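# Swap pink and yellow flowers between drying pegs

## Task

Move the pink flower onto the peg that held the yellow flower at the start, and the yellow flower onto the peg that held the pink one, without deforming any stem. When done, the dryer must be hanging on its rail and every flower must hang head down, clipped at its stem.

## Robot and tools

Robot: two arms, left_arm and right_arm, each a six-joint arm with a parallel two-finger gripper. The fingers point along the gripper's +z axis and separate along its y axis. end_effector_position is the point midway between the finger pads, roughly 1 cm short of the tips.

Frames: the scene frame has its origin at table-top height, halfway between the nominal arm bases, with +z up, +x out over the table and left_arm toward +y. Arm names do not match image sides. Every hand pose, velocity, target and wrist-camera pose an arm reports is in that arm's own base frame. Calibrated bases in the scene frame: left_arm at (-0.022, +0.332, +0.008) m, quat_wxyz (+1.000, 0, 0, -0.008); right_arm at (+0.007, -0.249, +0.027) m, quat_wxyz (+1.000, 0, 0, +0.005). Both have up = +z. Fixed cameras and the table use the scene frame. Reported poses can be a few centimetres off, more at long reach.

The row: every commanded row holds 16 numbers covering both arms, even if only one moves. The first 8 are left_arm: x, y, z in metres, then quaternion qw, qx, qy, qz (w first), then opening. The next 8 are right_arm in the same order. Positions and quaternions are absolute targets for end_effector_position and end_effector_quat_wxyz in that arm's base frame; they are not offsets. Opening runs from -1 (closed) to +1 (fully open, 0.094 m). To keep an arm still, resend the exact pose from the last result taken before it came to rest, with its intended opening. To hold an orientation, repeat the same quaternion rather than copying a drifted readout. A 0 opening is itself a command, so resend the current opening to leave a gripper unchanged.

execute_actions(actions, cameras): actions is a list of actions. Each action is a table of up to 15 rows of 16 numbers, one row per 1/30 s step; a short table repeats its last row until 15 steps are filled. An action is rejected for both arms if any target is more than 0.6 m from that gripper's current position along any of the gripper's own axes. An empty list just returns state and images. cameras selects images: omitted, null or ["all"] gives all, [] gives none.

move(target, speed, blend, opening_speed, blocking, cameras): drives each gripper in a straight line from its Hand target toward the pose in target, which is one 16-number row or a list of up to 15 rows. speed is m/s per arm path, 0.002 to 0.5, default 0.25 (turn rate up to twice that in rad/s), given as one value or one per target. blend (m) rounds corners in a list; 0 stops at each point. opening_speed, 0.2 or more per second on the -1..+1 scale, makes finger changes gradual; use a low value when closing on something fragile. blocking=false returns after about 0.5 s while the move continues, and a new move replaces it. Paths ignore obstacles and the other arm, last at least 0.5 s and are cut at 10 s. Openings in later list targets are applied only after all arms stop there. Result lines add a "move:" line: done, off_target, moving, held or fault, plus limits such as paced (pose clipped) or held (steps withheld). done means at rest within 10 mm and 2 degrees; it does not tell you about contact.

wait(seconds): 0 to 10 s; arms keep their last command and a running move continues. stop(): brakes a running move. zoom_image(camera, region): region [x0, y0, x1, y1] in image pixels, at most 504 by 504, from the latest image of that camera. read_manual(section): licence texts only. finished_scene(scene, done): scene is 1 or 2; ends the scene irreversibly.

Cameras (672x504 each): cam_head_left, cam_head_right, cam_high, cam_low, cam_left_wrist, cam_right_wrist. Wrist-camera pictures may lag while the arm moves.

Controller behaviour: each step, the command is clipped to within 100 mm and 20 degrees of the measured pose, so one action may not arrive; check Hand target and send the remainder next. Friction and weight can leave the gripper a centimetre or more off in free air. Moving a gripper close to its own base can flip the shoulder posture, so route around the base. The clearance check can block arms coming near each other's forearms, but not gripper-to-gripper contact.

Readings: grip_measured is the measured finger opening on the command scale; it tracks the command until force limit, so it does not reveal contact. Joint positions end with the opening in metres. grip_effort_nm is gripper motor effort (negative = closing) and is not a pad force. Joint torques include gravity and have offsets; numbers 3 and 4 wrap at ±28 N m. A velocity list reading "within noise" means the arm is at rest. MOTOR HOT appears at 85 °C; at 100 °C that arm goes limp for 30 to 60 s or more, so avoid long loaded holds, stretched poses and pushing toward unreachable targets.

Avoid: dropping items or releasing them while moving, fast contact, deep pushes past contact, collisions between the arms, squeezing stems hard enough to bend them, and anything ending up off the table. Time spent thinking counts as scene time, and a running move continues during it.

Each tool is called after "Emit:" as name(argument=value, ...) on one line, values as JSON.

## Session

Scene 1 solved. Starting scene 2.

Emit:
execute_actions(actions=[])

Scene clock: 0.00 s.
left_arm: end_effector_position=(+0.1502, +0.1552, +0.1226) grip_measured=+1.000 grip_effort_nm=n/a end_effector_quat_wxyz=(+0.410, -0.011, +0.908, -0.082) | right_arm: end_effector_position=(+0.4649, -0.2515, +0.3685) grip_measured=+1.000 grip_effort_nm=n/a end_effector_quat_wxyz=(+0.321, +0.128, +0.922, -0.178)
Joint positions: left_arm=[1.451 0.901 0.465 -1.211 0.86 1.461 0.094] | right_arm=[-0.453 1.291 1.385 -0.923 0.13 -0.227 0.094]
Joint velocities: within noise
Joint torques (N m): no reading
Heat: left arm: hottest elbow 37 °C; right arm: hottest elbow 35 °C.
Hand target: left_arm +0.1513, +0.1642, +0.1316; +0.411, -0.006, +0.909, -0.069 | right_arm +0.4691, -0.2536, +0.3820; +0.332, +0.128, +0.917, -0.181
Tool commands: left_gripper/opening=+1.0 right_gripper/opening=+1.0
camera_calibration:
cam_left_wrist: T_world_to_cam=[[-0.0514271, -0.988212, 0.144199, 0.143304], [-0.915953, -0.0108668, -0.401138, 0.227174], [0.397976, -0.152708, -0.904597, 0.165319], [0, 0, 0, 1]] pos_world=[0.149658, 0.169329, 0.220011]
cam_right_wrist: T_world_to_cam=[[-0.340176, -0.907441, 0.246639, -0.16207], [-0.922967, 0.27198, -0.272322, 0.639005], [0.180035, -0.320277, -0.930059, 0.26536], [0, 0, 0, 1]] pos_world=[0.486874, -0.235877, 0.460788]

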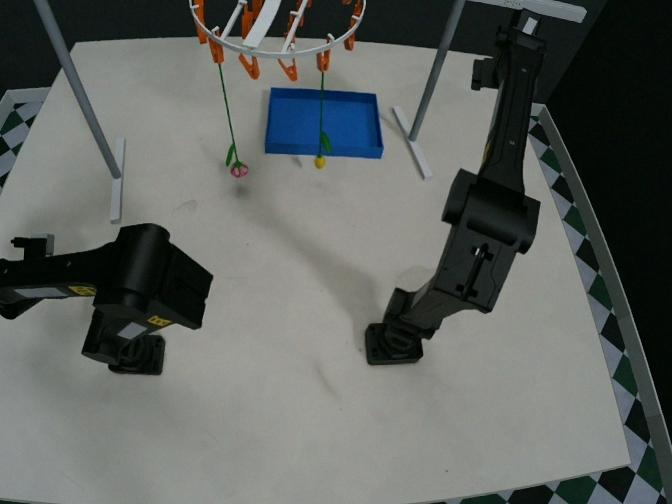

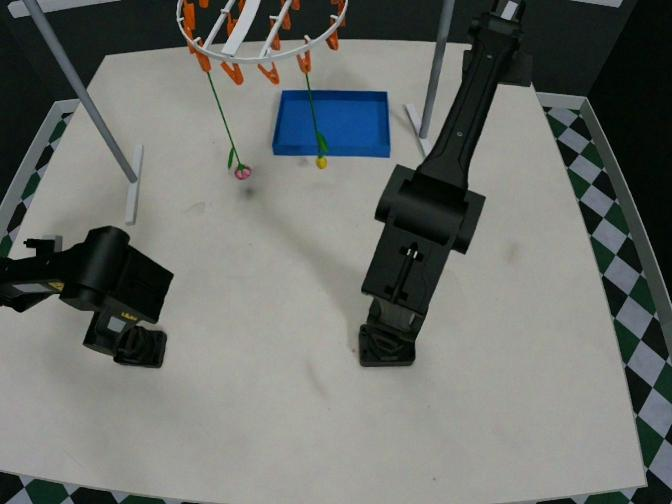

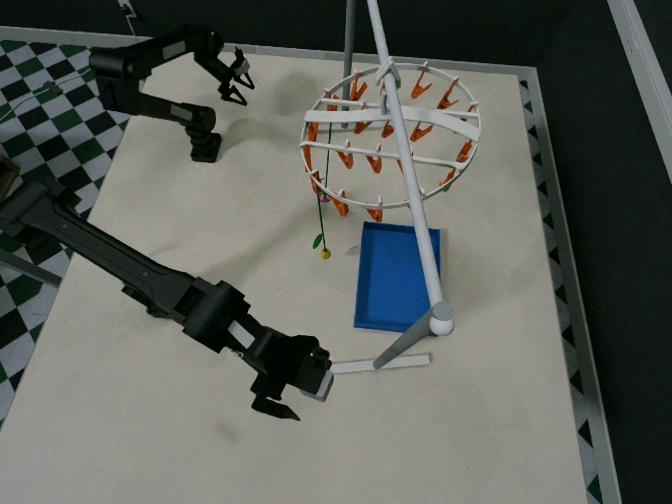

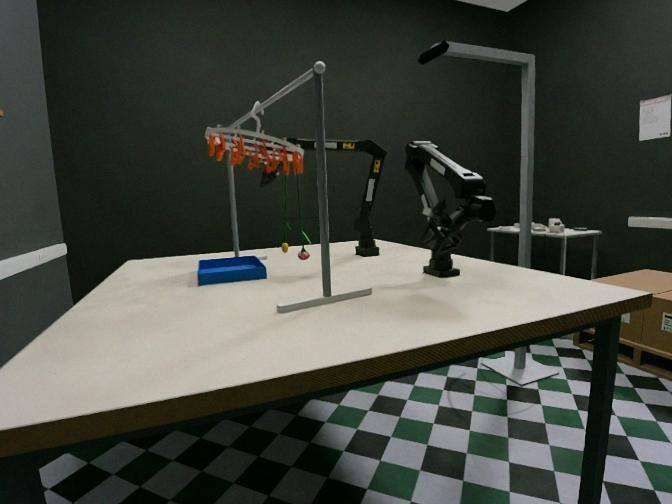

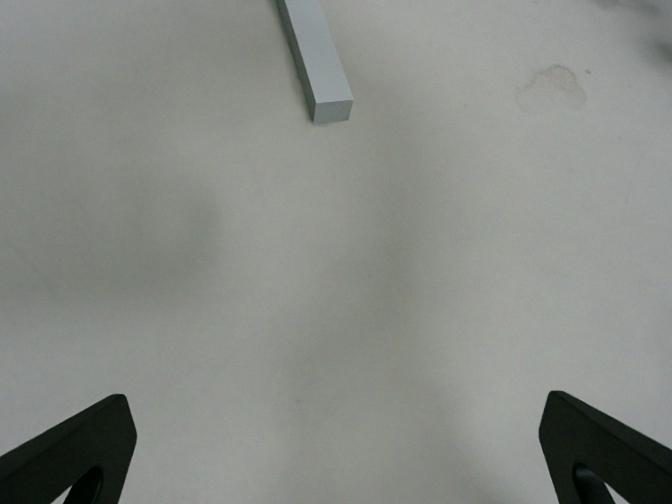

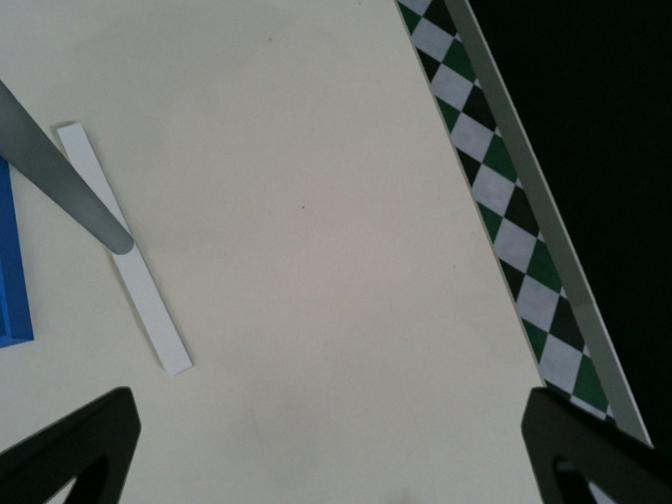

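Emit:
execute_actions(actions=[])

Scene clock: 19.10 s.
left_arm: end_effector_position=(+0.1502, +0.1552, +0.1226) grip_measured=+1.000 grip_effort_nm=-0.037 end_effector_quat_wxyz=(+0.410, -0.011, +0.908, -0.082) | right_arm: end_effector_position=(+0.4649, -0.2515, +0.3685) grip_measured=+1.000 grip_effort_nm=-0.007 end_effector_quat_wxyz=(+0.321, +0.128, +0.922, -0.178)
Joint positions: left_arm=[1.451 0.901 0.465 -1.211 0.86 1.461 0.094] | right_arm=[-0.453 1.291 1.385 -0.923 0.13 -0.227 0.094]
Joint velocities: within noise
Joint torques (N m): left_arm=[2.61 -1.61 8.79 0.27 0.54 0.07] | right_arm=[0.56 -10.99 10.91 1.69 0.06 0.05]
Heat: left arm: hottest elbow 41 °C; right arm: hottest elbow 42 °C.
Hand target: left_arm +0.1513, +0.1642, +0.1316; +0.411, -0.006, +0.909, -0.069 | right_arm +0.4691, -0.2536, +0.3820; +0.332, +0.128, +0.917, -0.181
Tool commands: left_gripper/opening=+1.0 right_gripper/opening=+1.0
camera_calibration:
cam_left_wrist: T_world_to_cam=[[-0.0514271, -0.988212, 0.144199, 0.143304], [-0.915953, -0.0108668, -0.401138, 0.227174], [0.397976, -0.152708, -0.904597, 0.165319], [0, 0, 0, 1]] pos_world=[0.149658, 0.169329, 0.220011]
cam_right_wrist: T_world_to_cam=[[-0.340176, -0.907441, 0.246639, -0.16207], [-0.922967, 0.27198, -0.272322, 0.639005], [0.180035, -0.320277, -0.930059, 0.26536], [0, 0, 0, 1]] pos_world=[0.486874, -0.235877, 0.460788]

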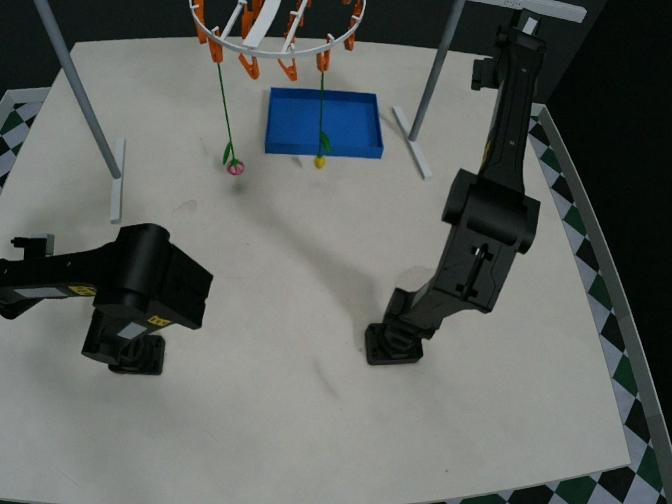

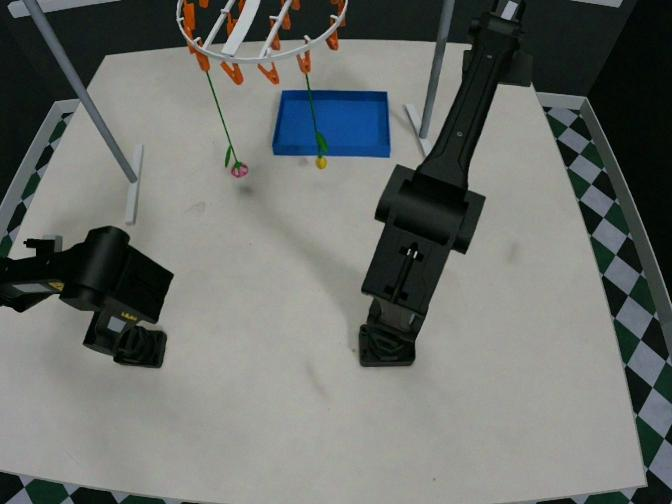

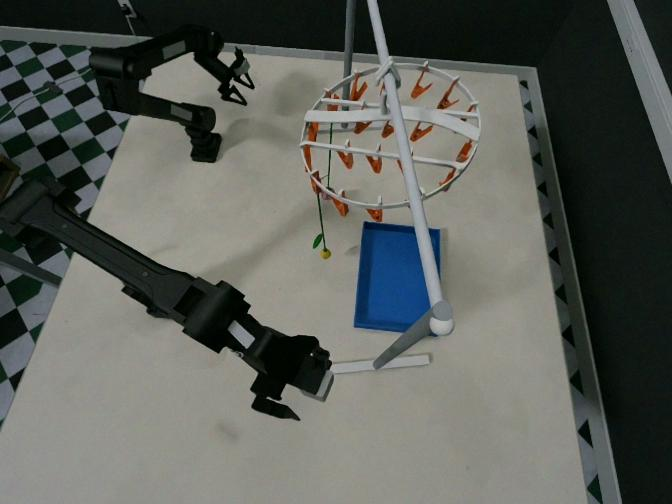

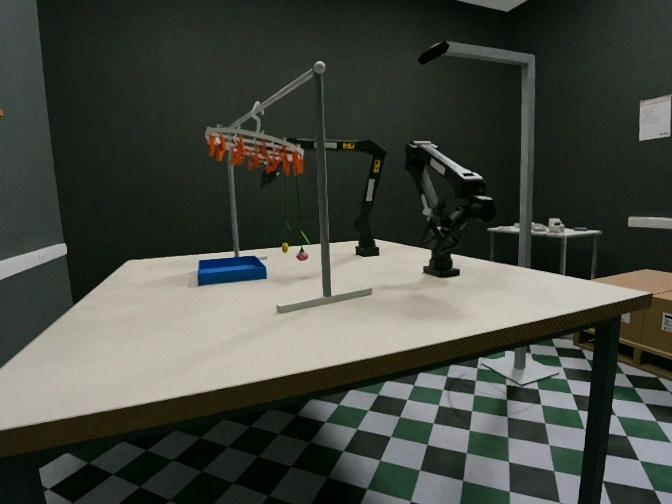

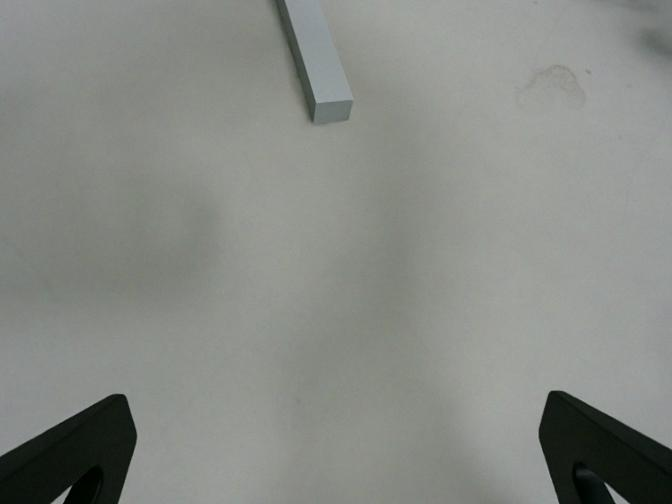

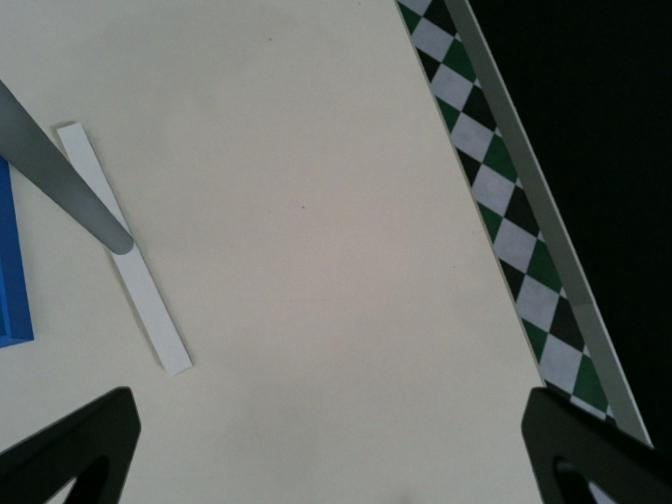

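Emit:
zoom_image(camera="cam_high", region=[290, 50, 490, 270])

Emit:
zoom_image(camera="cam_head_right", region=[160, 0, 400, 180])

Emit:
zoom_image(camera="cam_head_left", region=[170, 0, 410, 180])

Emit:
zoom_image(camera="cam_low", region=[190, 90, 340, 270])

Scaled by 2.291 from the camera's 672x504 image, which has a finer 960x720 frame.

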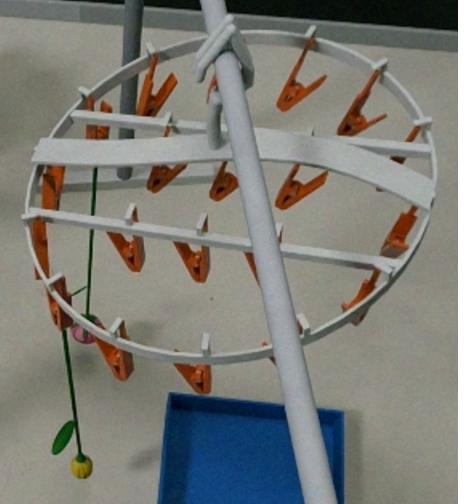

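Scaled by 2.100 from the camera's 672x504 image, which has a finer 960x720 frame.

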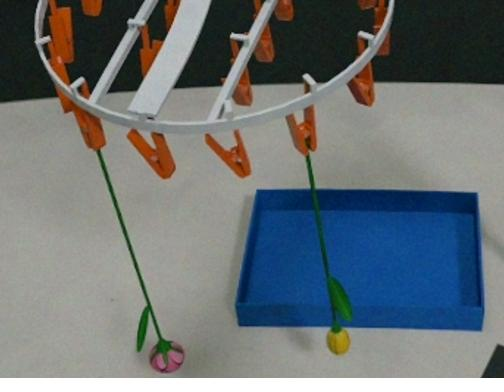

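Scaled by 2.100 from the camera's 672x504 image, which has a finer 960x720 frame.

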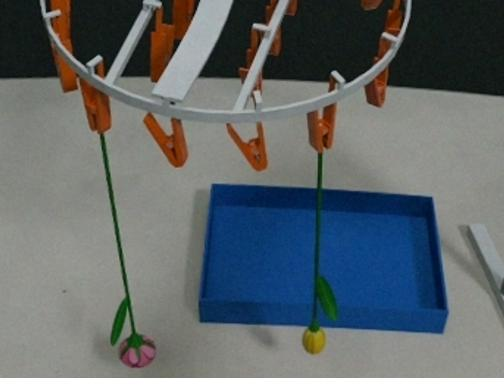

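Scaled by 2.800 from the camera's 672x504 image, which has a finer 960x720 frame.

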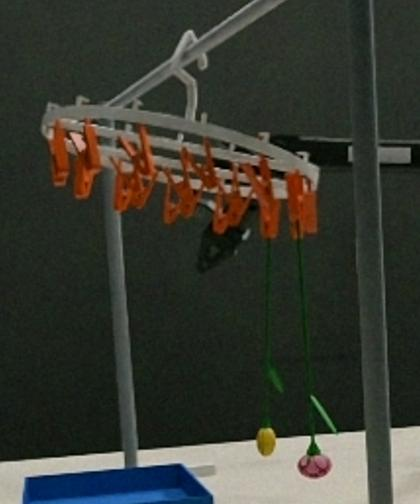

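Emit:
move(target=[[0.18, 0.10, 0.20, 0.410, -0.011, 0.908, -0.082, 1.0, 0.36, -0.15, 0.41, 0.5, 0.05, 0.86, -0.05, 1.0],[0.25, 0.05, 0.27, 0.8067, 0.0996, 0.5649, -0.1422, 1.0, 0.22, 0.05, 0.42, 0.7631, -0.0560, 0.6403, 0.0668, 1.0]], speed=0.2, blend=0.04)

Scene clock: 78.23 s.
left_arm: end_effector_position=(+0.2500, +0.0521, +0.2693) grip_measured=+1.000 grip_effort_nm=-0.037 end_effector_quat_wxyz=(+0.799, +0.086, +0.581, -0.127) | right_arm: end_effector_position=(+0.2206, +0.0481, +0.4208) grip_measured=+1.000 grip_effort_nm=-0.002 end_effector_quat_wxyz=(+0.759, -0.050, +0.645, +0.068)
Joint positions: left_arm=[0.825 0.904 0.006 1.549 1.036 -0.591 0.094] | right_arm=[0.365 0.019 0.496 -0.311 0.195 -0.02 0.094]
Joint velocities: within noise
Joint torques (N m): left_arm=[1.96 0.67 5.61 1.92 -0.19 -0.05] | right_arm=[1.49 6.65 7.76 2.63 0.08 -0.12]
Heat: left arm: hottest elbow 47 °C; right arm: hottest elbow 50 °C.
Hand target: left_arm +0.2502, +0.0495, +0.2705; +0.799, +0.090, +0.579, -0.132 | right_arm +0.2200, +0.0500, +0.4200; +0.763, -0.056, +0.640, +0.067
Off the commanded pose: left_arm 0.002 m, 3 deg | right_arm 0.002 m, 1 deg.
joint sent to its limit (left arm) — joint 4 (wrist pitch), upper limit. The joint targets still meet the commanded pose.
move: off_target (left_arm); limits=paced
camera_calibration:
cam_left_wrist: T_world_to_cam=[[-0.294779, -0.955565, -0.00133395, 0.123747], [-0.114402, 0.0366774, -0.992757, 0.332706], [0.948693, -0.292491, -0.12013, -0.0991705], [0, 0, 0, 1]] pos_world=[0.168623, 0.0770391, 0.318548]
cam_right_wrist: T_world_to_cam=[[0.172525, -0.985001, -0.00291954, 0.00945098], [-0.259337, -0.0425636, -0.964848, 0.506448], [0.950252, 0.167218, -0.262791, -0.0202445], [0, 0, 0, 1]] pos_world=[0.148948, 0.0342507, 0.483353]

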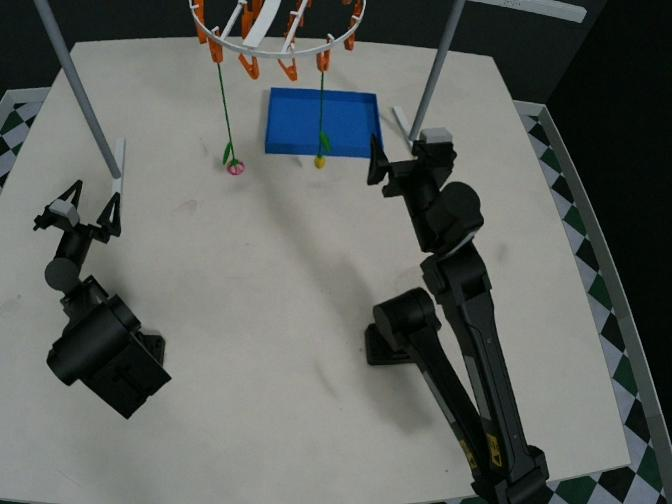

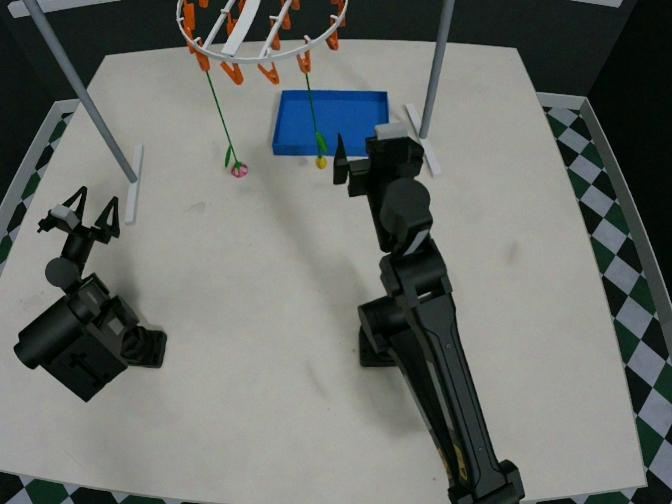

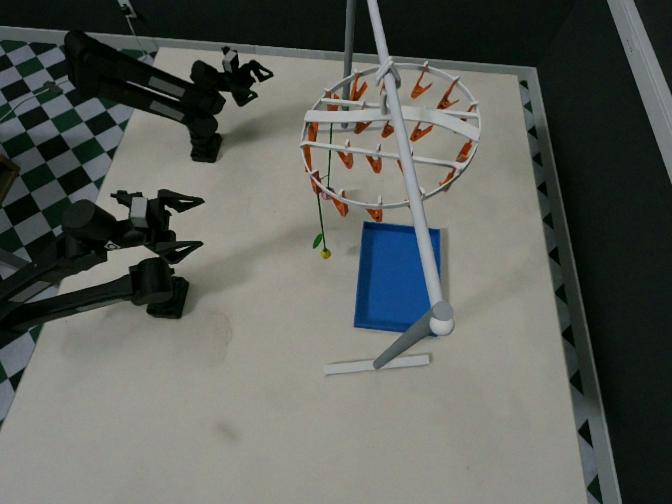

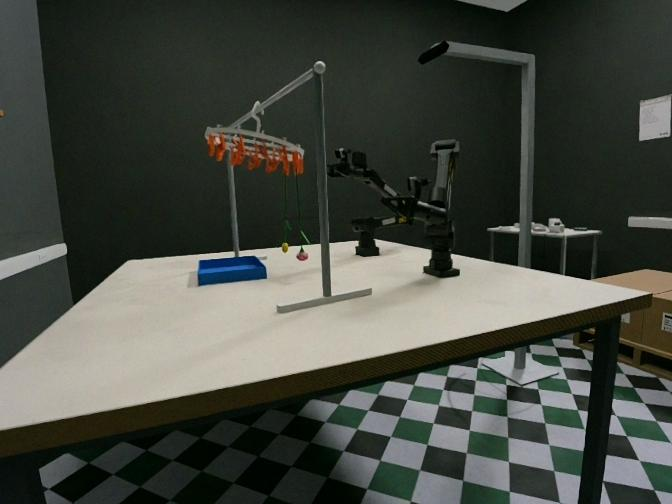

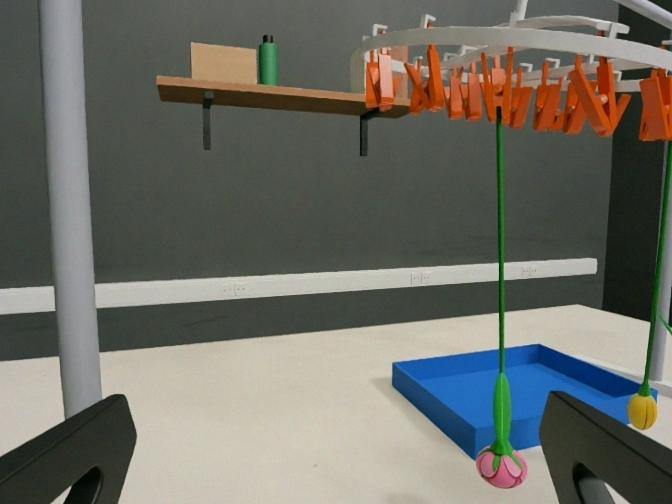

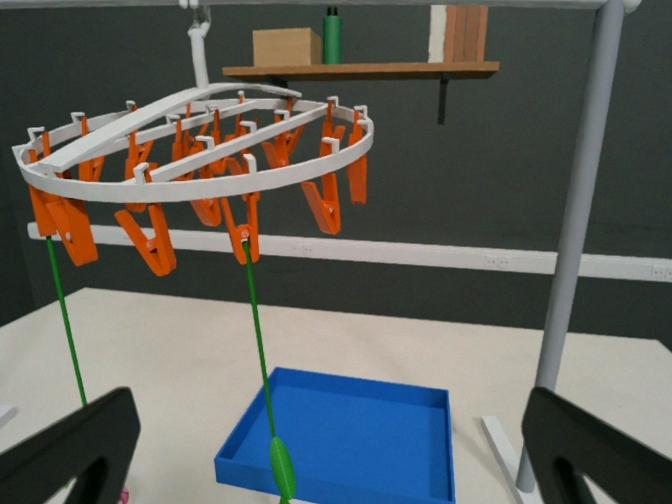

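Emit:
zoom_image(camera="cam_right_wrist", region=[0, 80, 380, 300])

Emit:
zoom_image(camera="cam_left_wrist", region=[352, 10, 672, 200])

Scaled by 1.326 from the camera's 672x504 image, which has a finer 960x720 frame.

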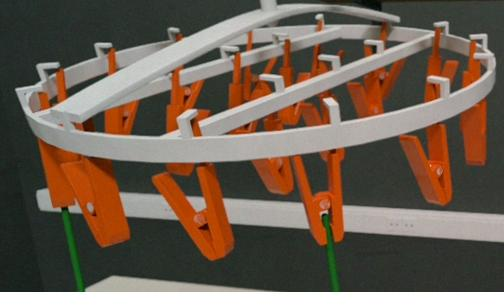

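Scaled by 1.575 from the camera's 672x504 image, which has a finer 960x720 frame.

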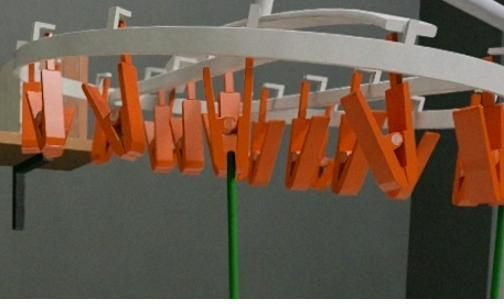

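Emit:
zoom_image(camera="cam_left_wrist", region=[450, 30, 560, 140])

Emit:
zoom_image(camera="cam_right_wrist", region=[200, 150, 310, 290])

Emit:
zoom_image(camera="cam_right_wrist", region=[0, 120, 200, 290])

Scaled by 4.582 from the camera's 672x504 image, which has a finer 960x720 frame.

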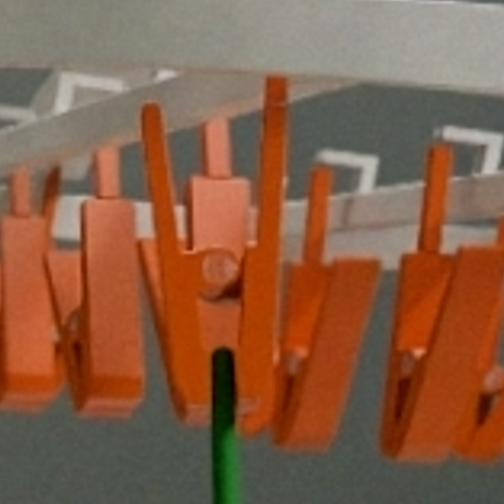

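Scaled by 3.600 from the camera's 672x504 image, which has a finer 960x720 frame.

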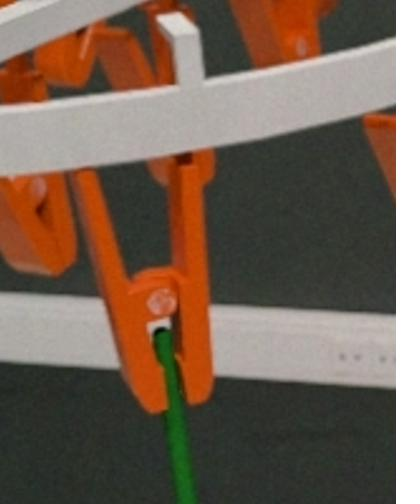

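Scaled by 2.520 from the camera's 672x504 image, which has a finer 960x720 frame.

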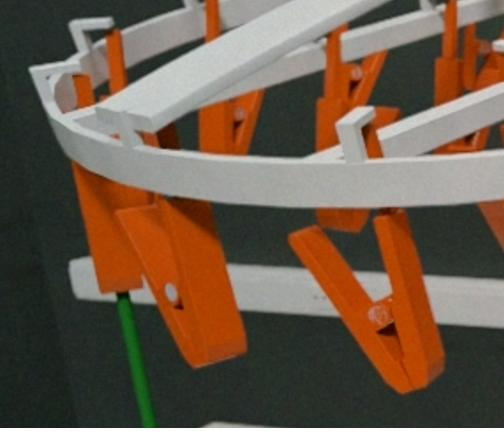

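Emit:
move(target=[0.25, 0.05, 0.27, 0.8067, 0.0996, 0.5649, -0.1422, 1.0, 0.375, 0.122, 0.437, 0.6973, -0.1704, 0.6735, 0.1764, 0.2], speed=0.2)

Scene clock: 131.40 s.
left_arm: end_effector_position=(+0.2500, +0.0521, +0.2693) grip_measured=+1.000 grip_effort_nm=-0.037 end_effector_quat_wxyz=(+0.799, +0.086, +0.582, -0.128) | right_arm: end_effector_position=(+0.3693, +0.1218, +0.3957) grip_measured=+0.201 grip_effort_nm=-0.081 end_effector_quat_wxyz=(+0.673, -0.175, +0.697, +0.173)
Joint positions: left_arm=[0.825 0.904 0.006 1.549 1.036 -0.592 0.094] | right_arm=[0.182 0.666 0.63 0.001 -0.315 -0.005 0.056]
Joint velocities: within noise
Joint torques (N m): left_arm=[1.96 0.73 5.61 1.95 -0.2 -0.05] | right_arm=[0.38 0.62 14.04 2.69 -0.09 0.18]
Heat: left arm: hottest elbow 45 °C; right arm: hottest elbow 45 °C.
Hand target: left_arm +0.2502, +0.0495, +0.2705; +0.799, +0.090, +0.579, -0.132 | right_arm +0.3722, +0.1213, +0.4360; +0.697, -0.171, +0.673, +0.177
Off the commanded pose: left_arm 0.002 m, 3 deg | right_arm 0.042 m, 4 deg.
joint sent to its limit (left arm) — joint 4 (wrist pitch), upper limit. The joint targets still meet the commanded pose.
move: off_target (left_arm, right_arm)
camera_calibration:
cam_left_wrist: T_world_to_cam=[[-0.29523, -0.955426, 0.000117295, 0.123462], [-0.114818, 0.0353573, -0.992757, 0.332879], [0.948502, -0.293105, -0.120139, -0.0990887], [0, 0, 0, 1]] pos_world=[0.168656, 0.0771457, 0.318549]
cam_right_wrist: T_world_to_cam=[[0.482432, -0.87593, 0.00242882, -0.0735286], [-0.389453, -0.216979, -0.895124, 0.565643], [0.784593, 0.43089, -0.445811, -0.0788731], [0, 0, 0, 1]] pos_world=[0.317647, 0.0923124, 0.471337]

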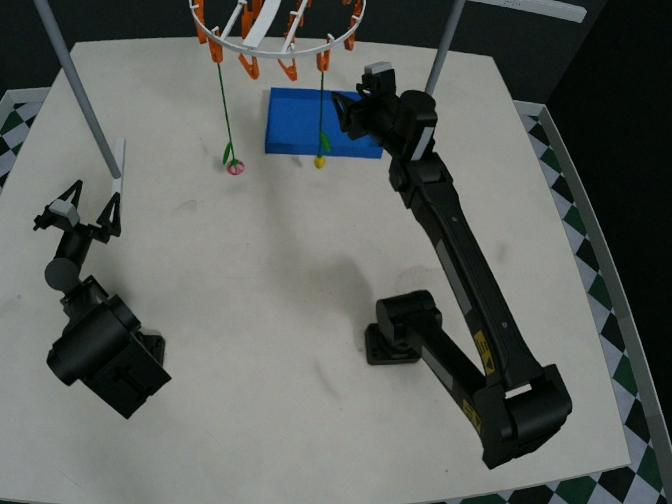

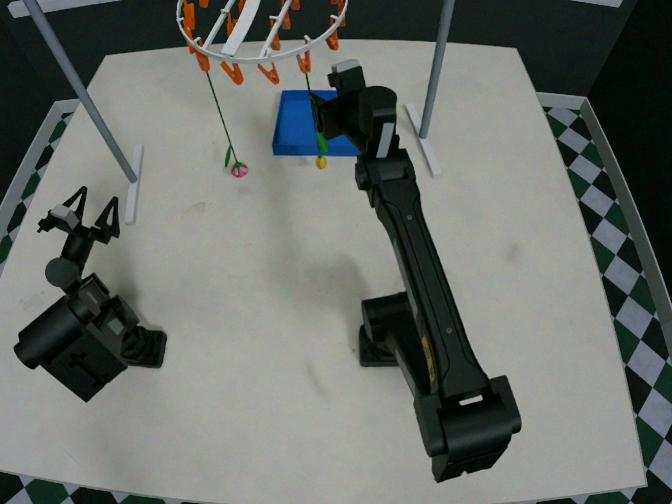

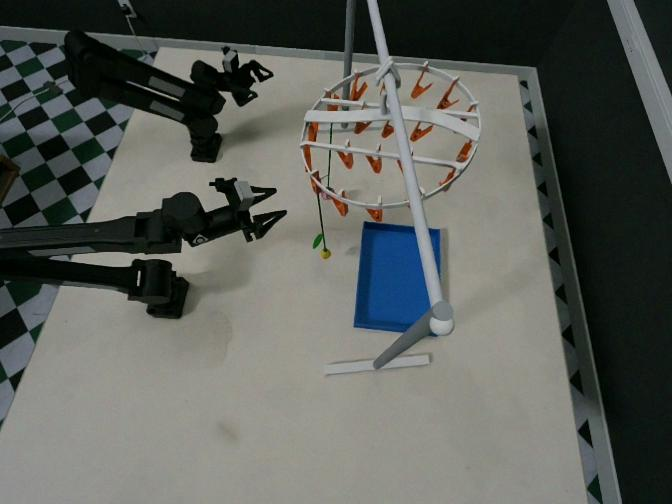

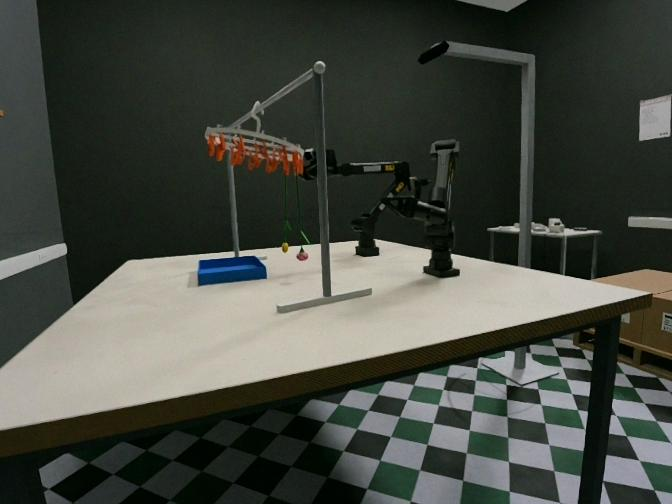

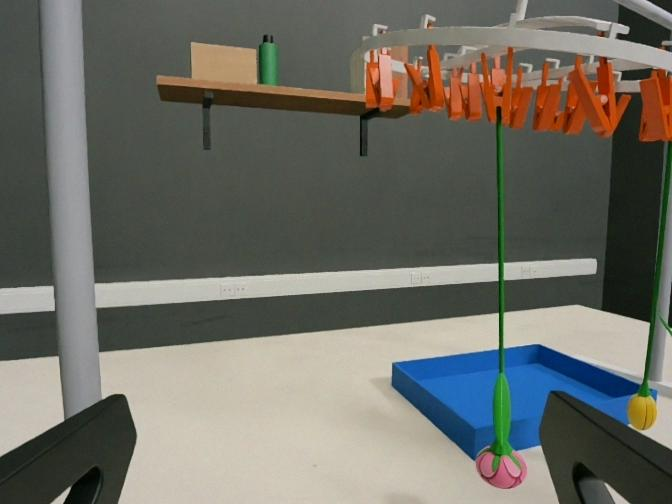

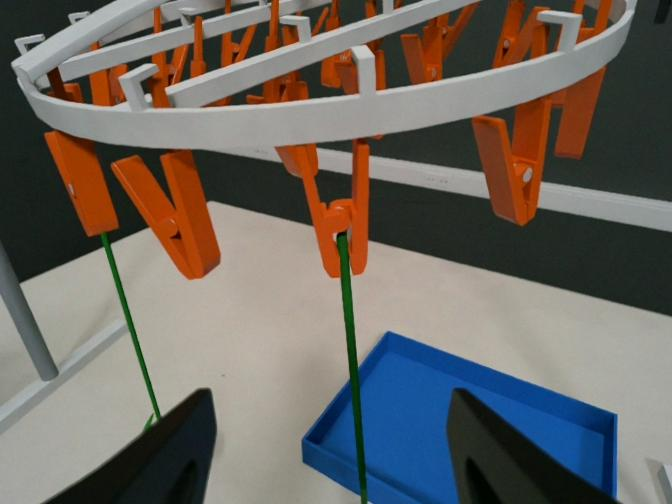

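Emit:
zoom_image(camera="cam_right_wrist", region=[280, 130, 410, 290])

Emit:
zoom_image(camera="cam_left_wrist", region=[600, 50, 672, 160])

Scaled by 3.150 from the camera's 672x504 image, which has a finer 960x720 frame.

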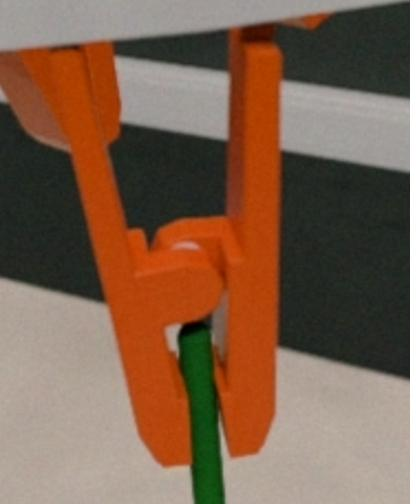

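Scaled by 4.582 from the camera's 672x504 image, which has a finer 960x720 frame.

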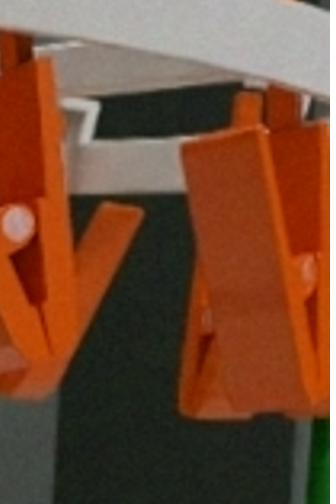

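Emit:
move(target=[0.25, 0.05, 0.27, 0.8067, 0.0996, 0.5649, -0.1422, 1.0, 0.414, 0.140, 0.452, 0.7088, -0.1862, 0.6495, 0.2032, 0.2], speed=0.12, cameras=["cam_right_wrist", "cam_high"])

Scene clock: 150.47 s.
left_arm: end_effector_position=(+0.2500, +0.0521, +0.2693) grip_measured=+1.000 grip_effort_nm=-0.037 end_effector_quat_wxyz=(+0.799, +0.086, +0.582, -0.128) | right_arm: end_effector_position=(+0.4073, +0.1384, +0.4122) grip_measured=+0.201 grip_effort_nm=-0.081 end_effector_quat_wxyz=(+0.686, -0.189, +0.673, +0.200)
Joint positions: left_arm=[0.825 0.904 0.006 1.549 1.036 -0.593 0.094] | right_arm=[0.182 0.818 0.696 0.145 -0.374 0.018 0.056]
Joint velocities: within noise
Joint torques (N m): left_arm=[1.9 0.67 5.61 1.95 -0.2 -0.05] | right_arm=[0.32 -1.67 13.9 2.74 -0.08 0.18]
Heat: left arm: hottest elbow 44 °C; right arm: hottest elbow 48 °C.
Hand target: left_arm +0.2502, +0.0495, +0.2705; +0.799, +0.090, +0.579, -0.132 | right_arm +0.4112, +0.1392, +0.4510; +0.709, -0.187, +0.649, +0.203
Off the commanded pose: left_arm 0.002 m, 3 deg | right_arm 0.040 m, 4 deg.
joint sent to its limit (left arm) — joint 4 (wrist pitch), upper limit. The joint targets still meet the commanded pose.
move: off_target (left_arm, right_arm)
camera_calibration:
cam_right_wrist: T_world_to_cam=[[0.532894, -0.846182, -0.00063114, -0.100714], [-0.335023, -0.2103, -0.918441, 0.585333], [0.777035, 0.489643, -0.395558, -0.134303], [0, 0, 0, 1]] pos_world=[0.354128, 0.103633, 0.484406]
Images, in order (width x height): cam_high 672x504, cam_right_wrist 672x504.

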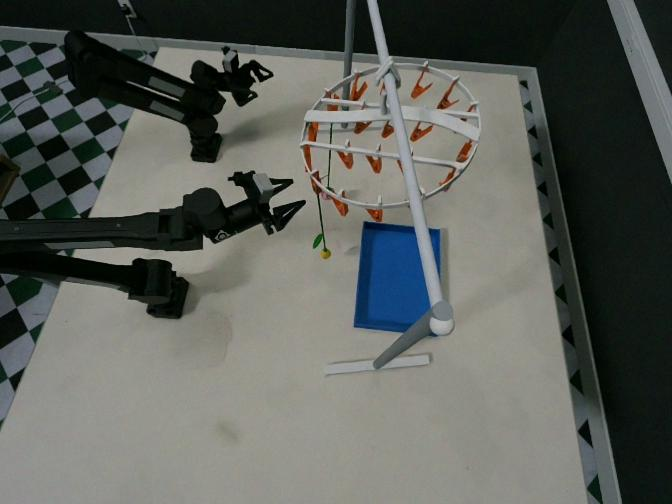

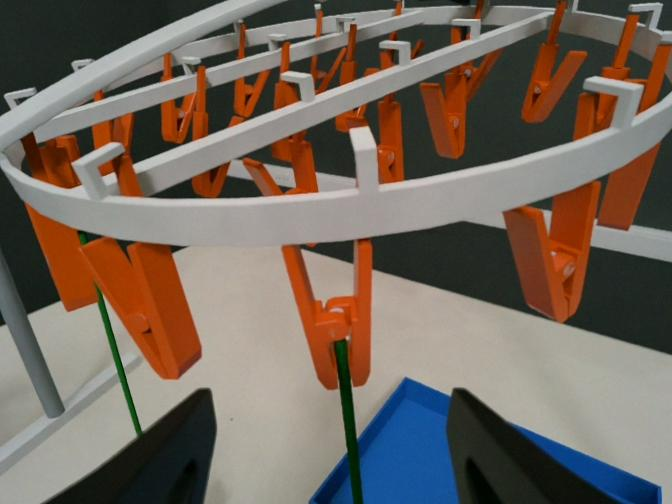

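Emit:
move(target=[0.25, 0.05, 0.27, 0.8067, 0.0996, 0.5649, -0.1422, 1.0, 0.4575, 0.1678, 0.459, 0.7088, -0.1862, 0.6495, 0.2032, 0.1], speed=0.05, cameras=["cam_right_wrist", "cam_high", "cam_left_wrist"])

Scene clock: 162.80 s.
left_arm: end_effector_position=(+0.2500, +0.0521, +0.2693) grip_measured=+1.000 grip_effort_nm=-0.037 end_effector_quat_wxyz=(+0.799, +0.086, +0.582, -0.128) | right_arm: end_effector_position=(+0.4506, +0.1611, +0.4193) grip_measured=+0.101 grip_effort_nm=-0.076 end_effector_quat_wxyz=(+0.686, -0.186, +0.675, +0.198)
Joint positions: left_arm=[0.825 0.904 0.006 1.549 1.036 -0.593 0.094] | right_arm=[0.232 0.965 0.791 0.194 -0.318 0.019 0.052]
Joint velocities: within noise
Joint torques (N m): left_arm=[1.96 0.73 5.6 1.96 -0.2 -0.05] | right_arm=[1.2 -4.19 13.81 2.67 0.08 0.13]
Heat: left arm: hottest elbow 44 °C; right arm: hottest elbow 54 °C.
Hand target: left_arm +0.2502, +0.0495, +0.2705; +0.799, +0.090, +0.579, -0.132 | right_arm +0.4546, +0.1667, +0.4579; +0.709, -0.186, +0.650, +0.204
Off the commanded pose: left_arm 0.002 m, 3 deg | right_arm 0.041 m, 4 deg.
joint sent to its limit (left arm) — joint 4 (wrist pitch), upper limit. The joint targets still meet the commanded pose.
move: off_target (left_arm, right_arm)
camera_calibration:
cam_left_wrist: T_world_to_cam=[[-0.295342, -0.955391, 0.000480107, 0.123391], [-0.114922, 0.0350273, -0.992757, 0.332922], [0.948454, -0.293258, -0.120141, -0.0990683], [0, 0, 0, 1]] pos_world=[0.168664, 0.0771723, 0.318549]
cam_right_wrist: T_world_to_cam=[[0.527413, -0.849602, -0.00347422, -0.100418], [-0.339369, -0.20692, -0.917613, 0.612196], [0.778886, 0.48514, -0.397461, -0.17562], [0, 0, 0, 1]] pos_world=[0.39751, 0.126561, 0.491608]
Images, in order (width x height): cam_high 672x504, cam_left_wrist 672x504, cam_right_wrist 672x504.

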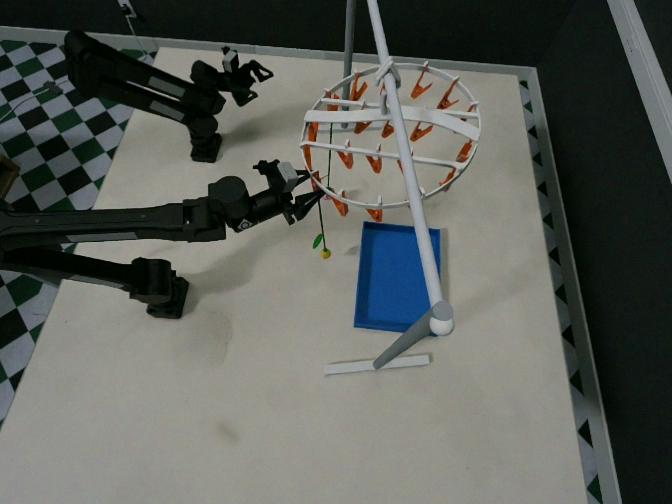

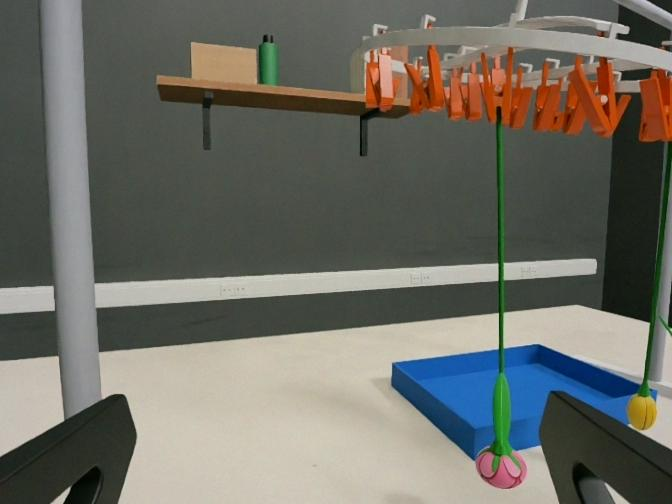

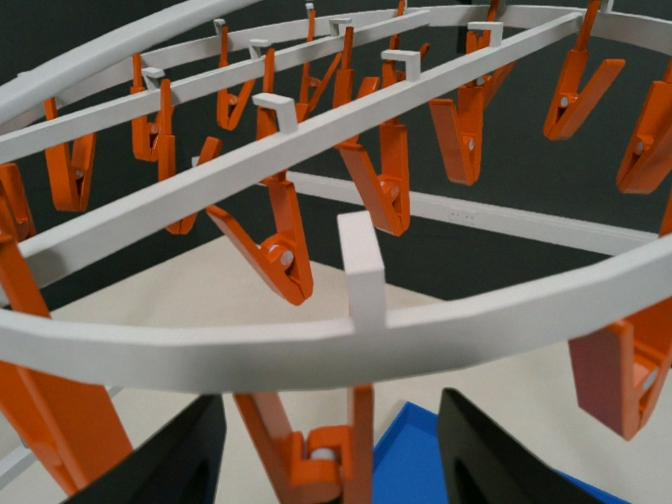

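Emit:
move(target=[[0.32, -0.20, 0.28, 0.8030, 0.1873, 0.4636, -0.3244, 0.3, 0.4555, 0.1735, 0.458, 0.7088, -0.1862, 0.6495, 0.2032, 0.1],[0.40, -0.325, 0.305, 0.8030, 0.1873, 0.4636, -0.3244, 0.3, 0.4555, 0.1735, 0.458, 0.7088, -0.1862, 0.6495, 0.2032, 0.1]], speed=0.15, blend=0.04, cameras=["cam_right_wrist", "cam_high", "cam_left_wrist", "cam_head_left"])

Scene clock: 173.60 s.
left_arm: end_effector_position=(+0.2502, +0.0515, +0.2693) grip_measured=+0.303 grip_effort_nm=-0.125 end_effector_quat_wxyz=(+0.799, +0.086, +0.581, -0.129) | right_arm: end_effector_position=(+0.4507, +0.1611, +0.4202) grip_measured=+0.101 grip_effort_nm=-0.071 end_effector_quat_wxyz=(+0.687, -0.186, +0.674, +0.198)
Joint positions: left_arm=[0.823 0.904 0.006 1.549 1.036 -0.593 0.061] | right_arm=[0.232 0.965 0.792 0.195 -0.317 0.019 0.052]
Joint velocities: within noise
Joint torques (N m): left_arm=[2.67 0.09 5.5 1.24 -0.27 0.06] | right_arm=[1.26 -4.89 13.41 2.65 0.09 0.14]
Heat: left arm: hottest elbow 44 °C; right arm: hottest elbow 55 °C.
Hand target: left_arm +0.2501, +0.0520, +0.2693; +0.799, +0.086, +0.582, -0.128 | right_arm +0.4523, +0.1662, +0.4574; +0.709, -0.186, +0.649, +0.204
Off the commanded pose: left_arm 0.407 m, 29 deg | right_arm 0.040 m, 4 deg.
move: held (left_arm; a check stopped the path), off_target (right_arm; braked when a check withheld steps of left_arm); path passed 0 of 2 targets; limits=held
pose unreachable (left arm): on one or more control steps of this call, first in action 0 (counted from 0), this arm could not follow its commanded pose, so it was not sent that pose on those steps. It may still have moved: this result reports where it is.
cause: moving toward the commanded pose would bring two parts of the arm too close to each other (its shoulder (the part past joint 1) and its forearm (the part past joint 3), with joints 2 (shoulder) and 3 (elbow) between them).
camera_calibration:
cam_left_wrist: T_world_to_cam=[[-0.297528, -0.954713, 0.000480107, 0.123391], [-0.114842, 0.0352902, -0.992757, 0.332922], [0.947781, -0.295428, -0.120141, -0.0990683], [0, 0, 0, 1]] pos_world=[0.168841, 0.0767861, 0.318549]
cam_right_wrist: T_world_to_cam=[[0.527095, -0.849801, -0.00287568, -0.100577], [-0.337745, -0.206381, -0.918333, 0.612516], [0.779807, 0.48502, -0.395799, -0.176419], [0, 0, 0, 1]] pos_world=[0.397461, 0.126508, 0.492377]
Images, in order (width x height): cam_head_left 672x504, cam_high 672x504, cam_left_wrist 672x504, cam_right_wrist 672x504.

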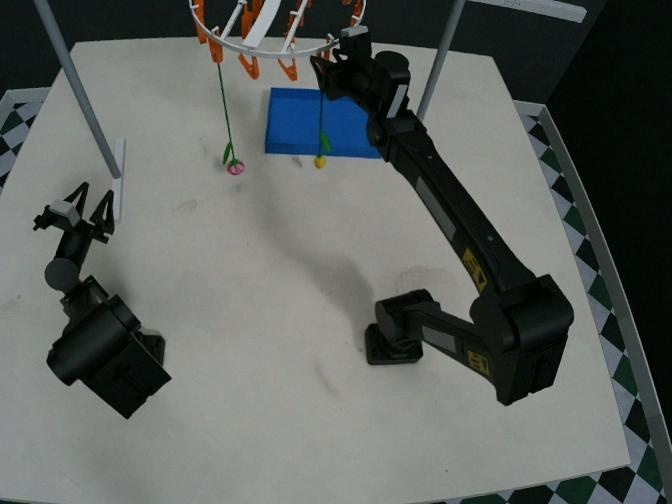

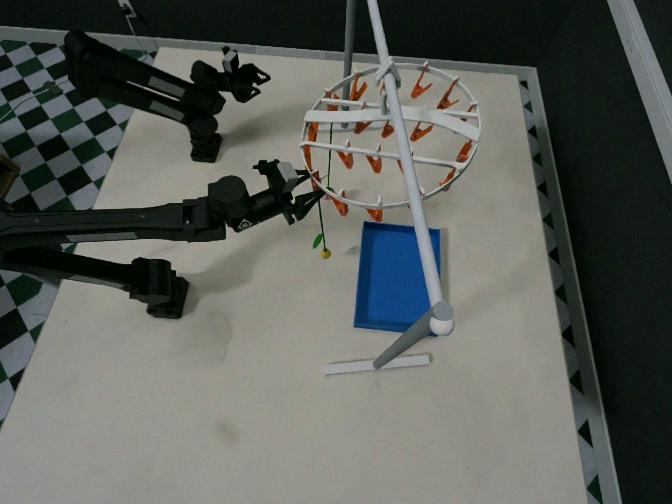

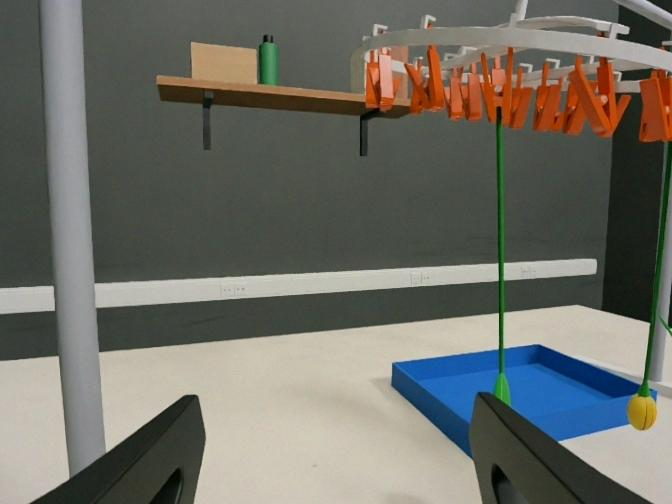

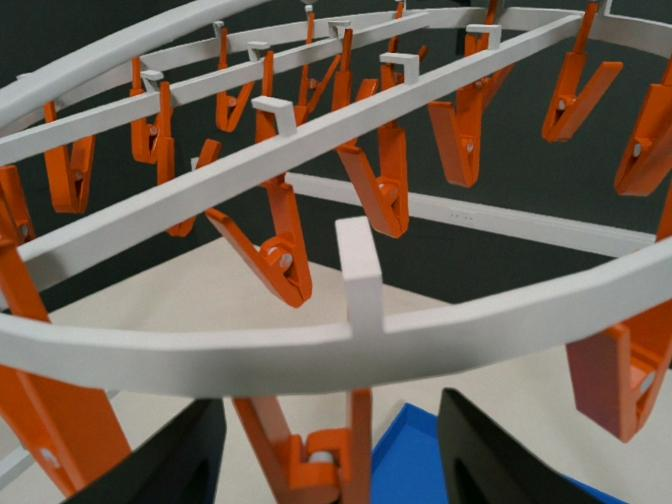

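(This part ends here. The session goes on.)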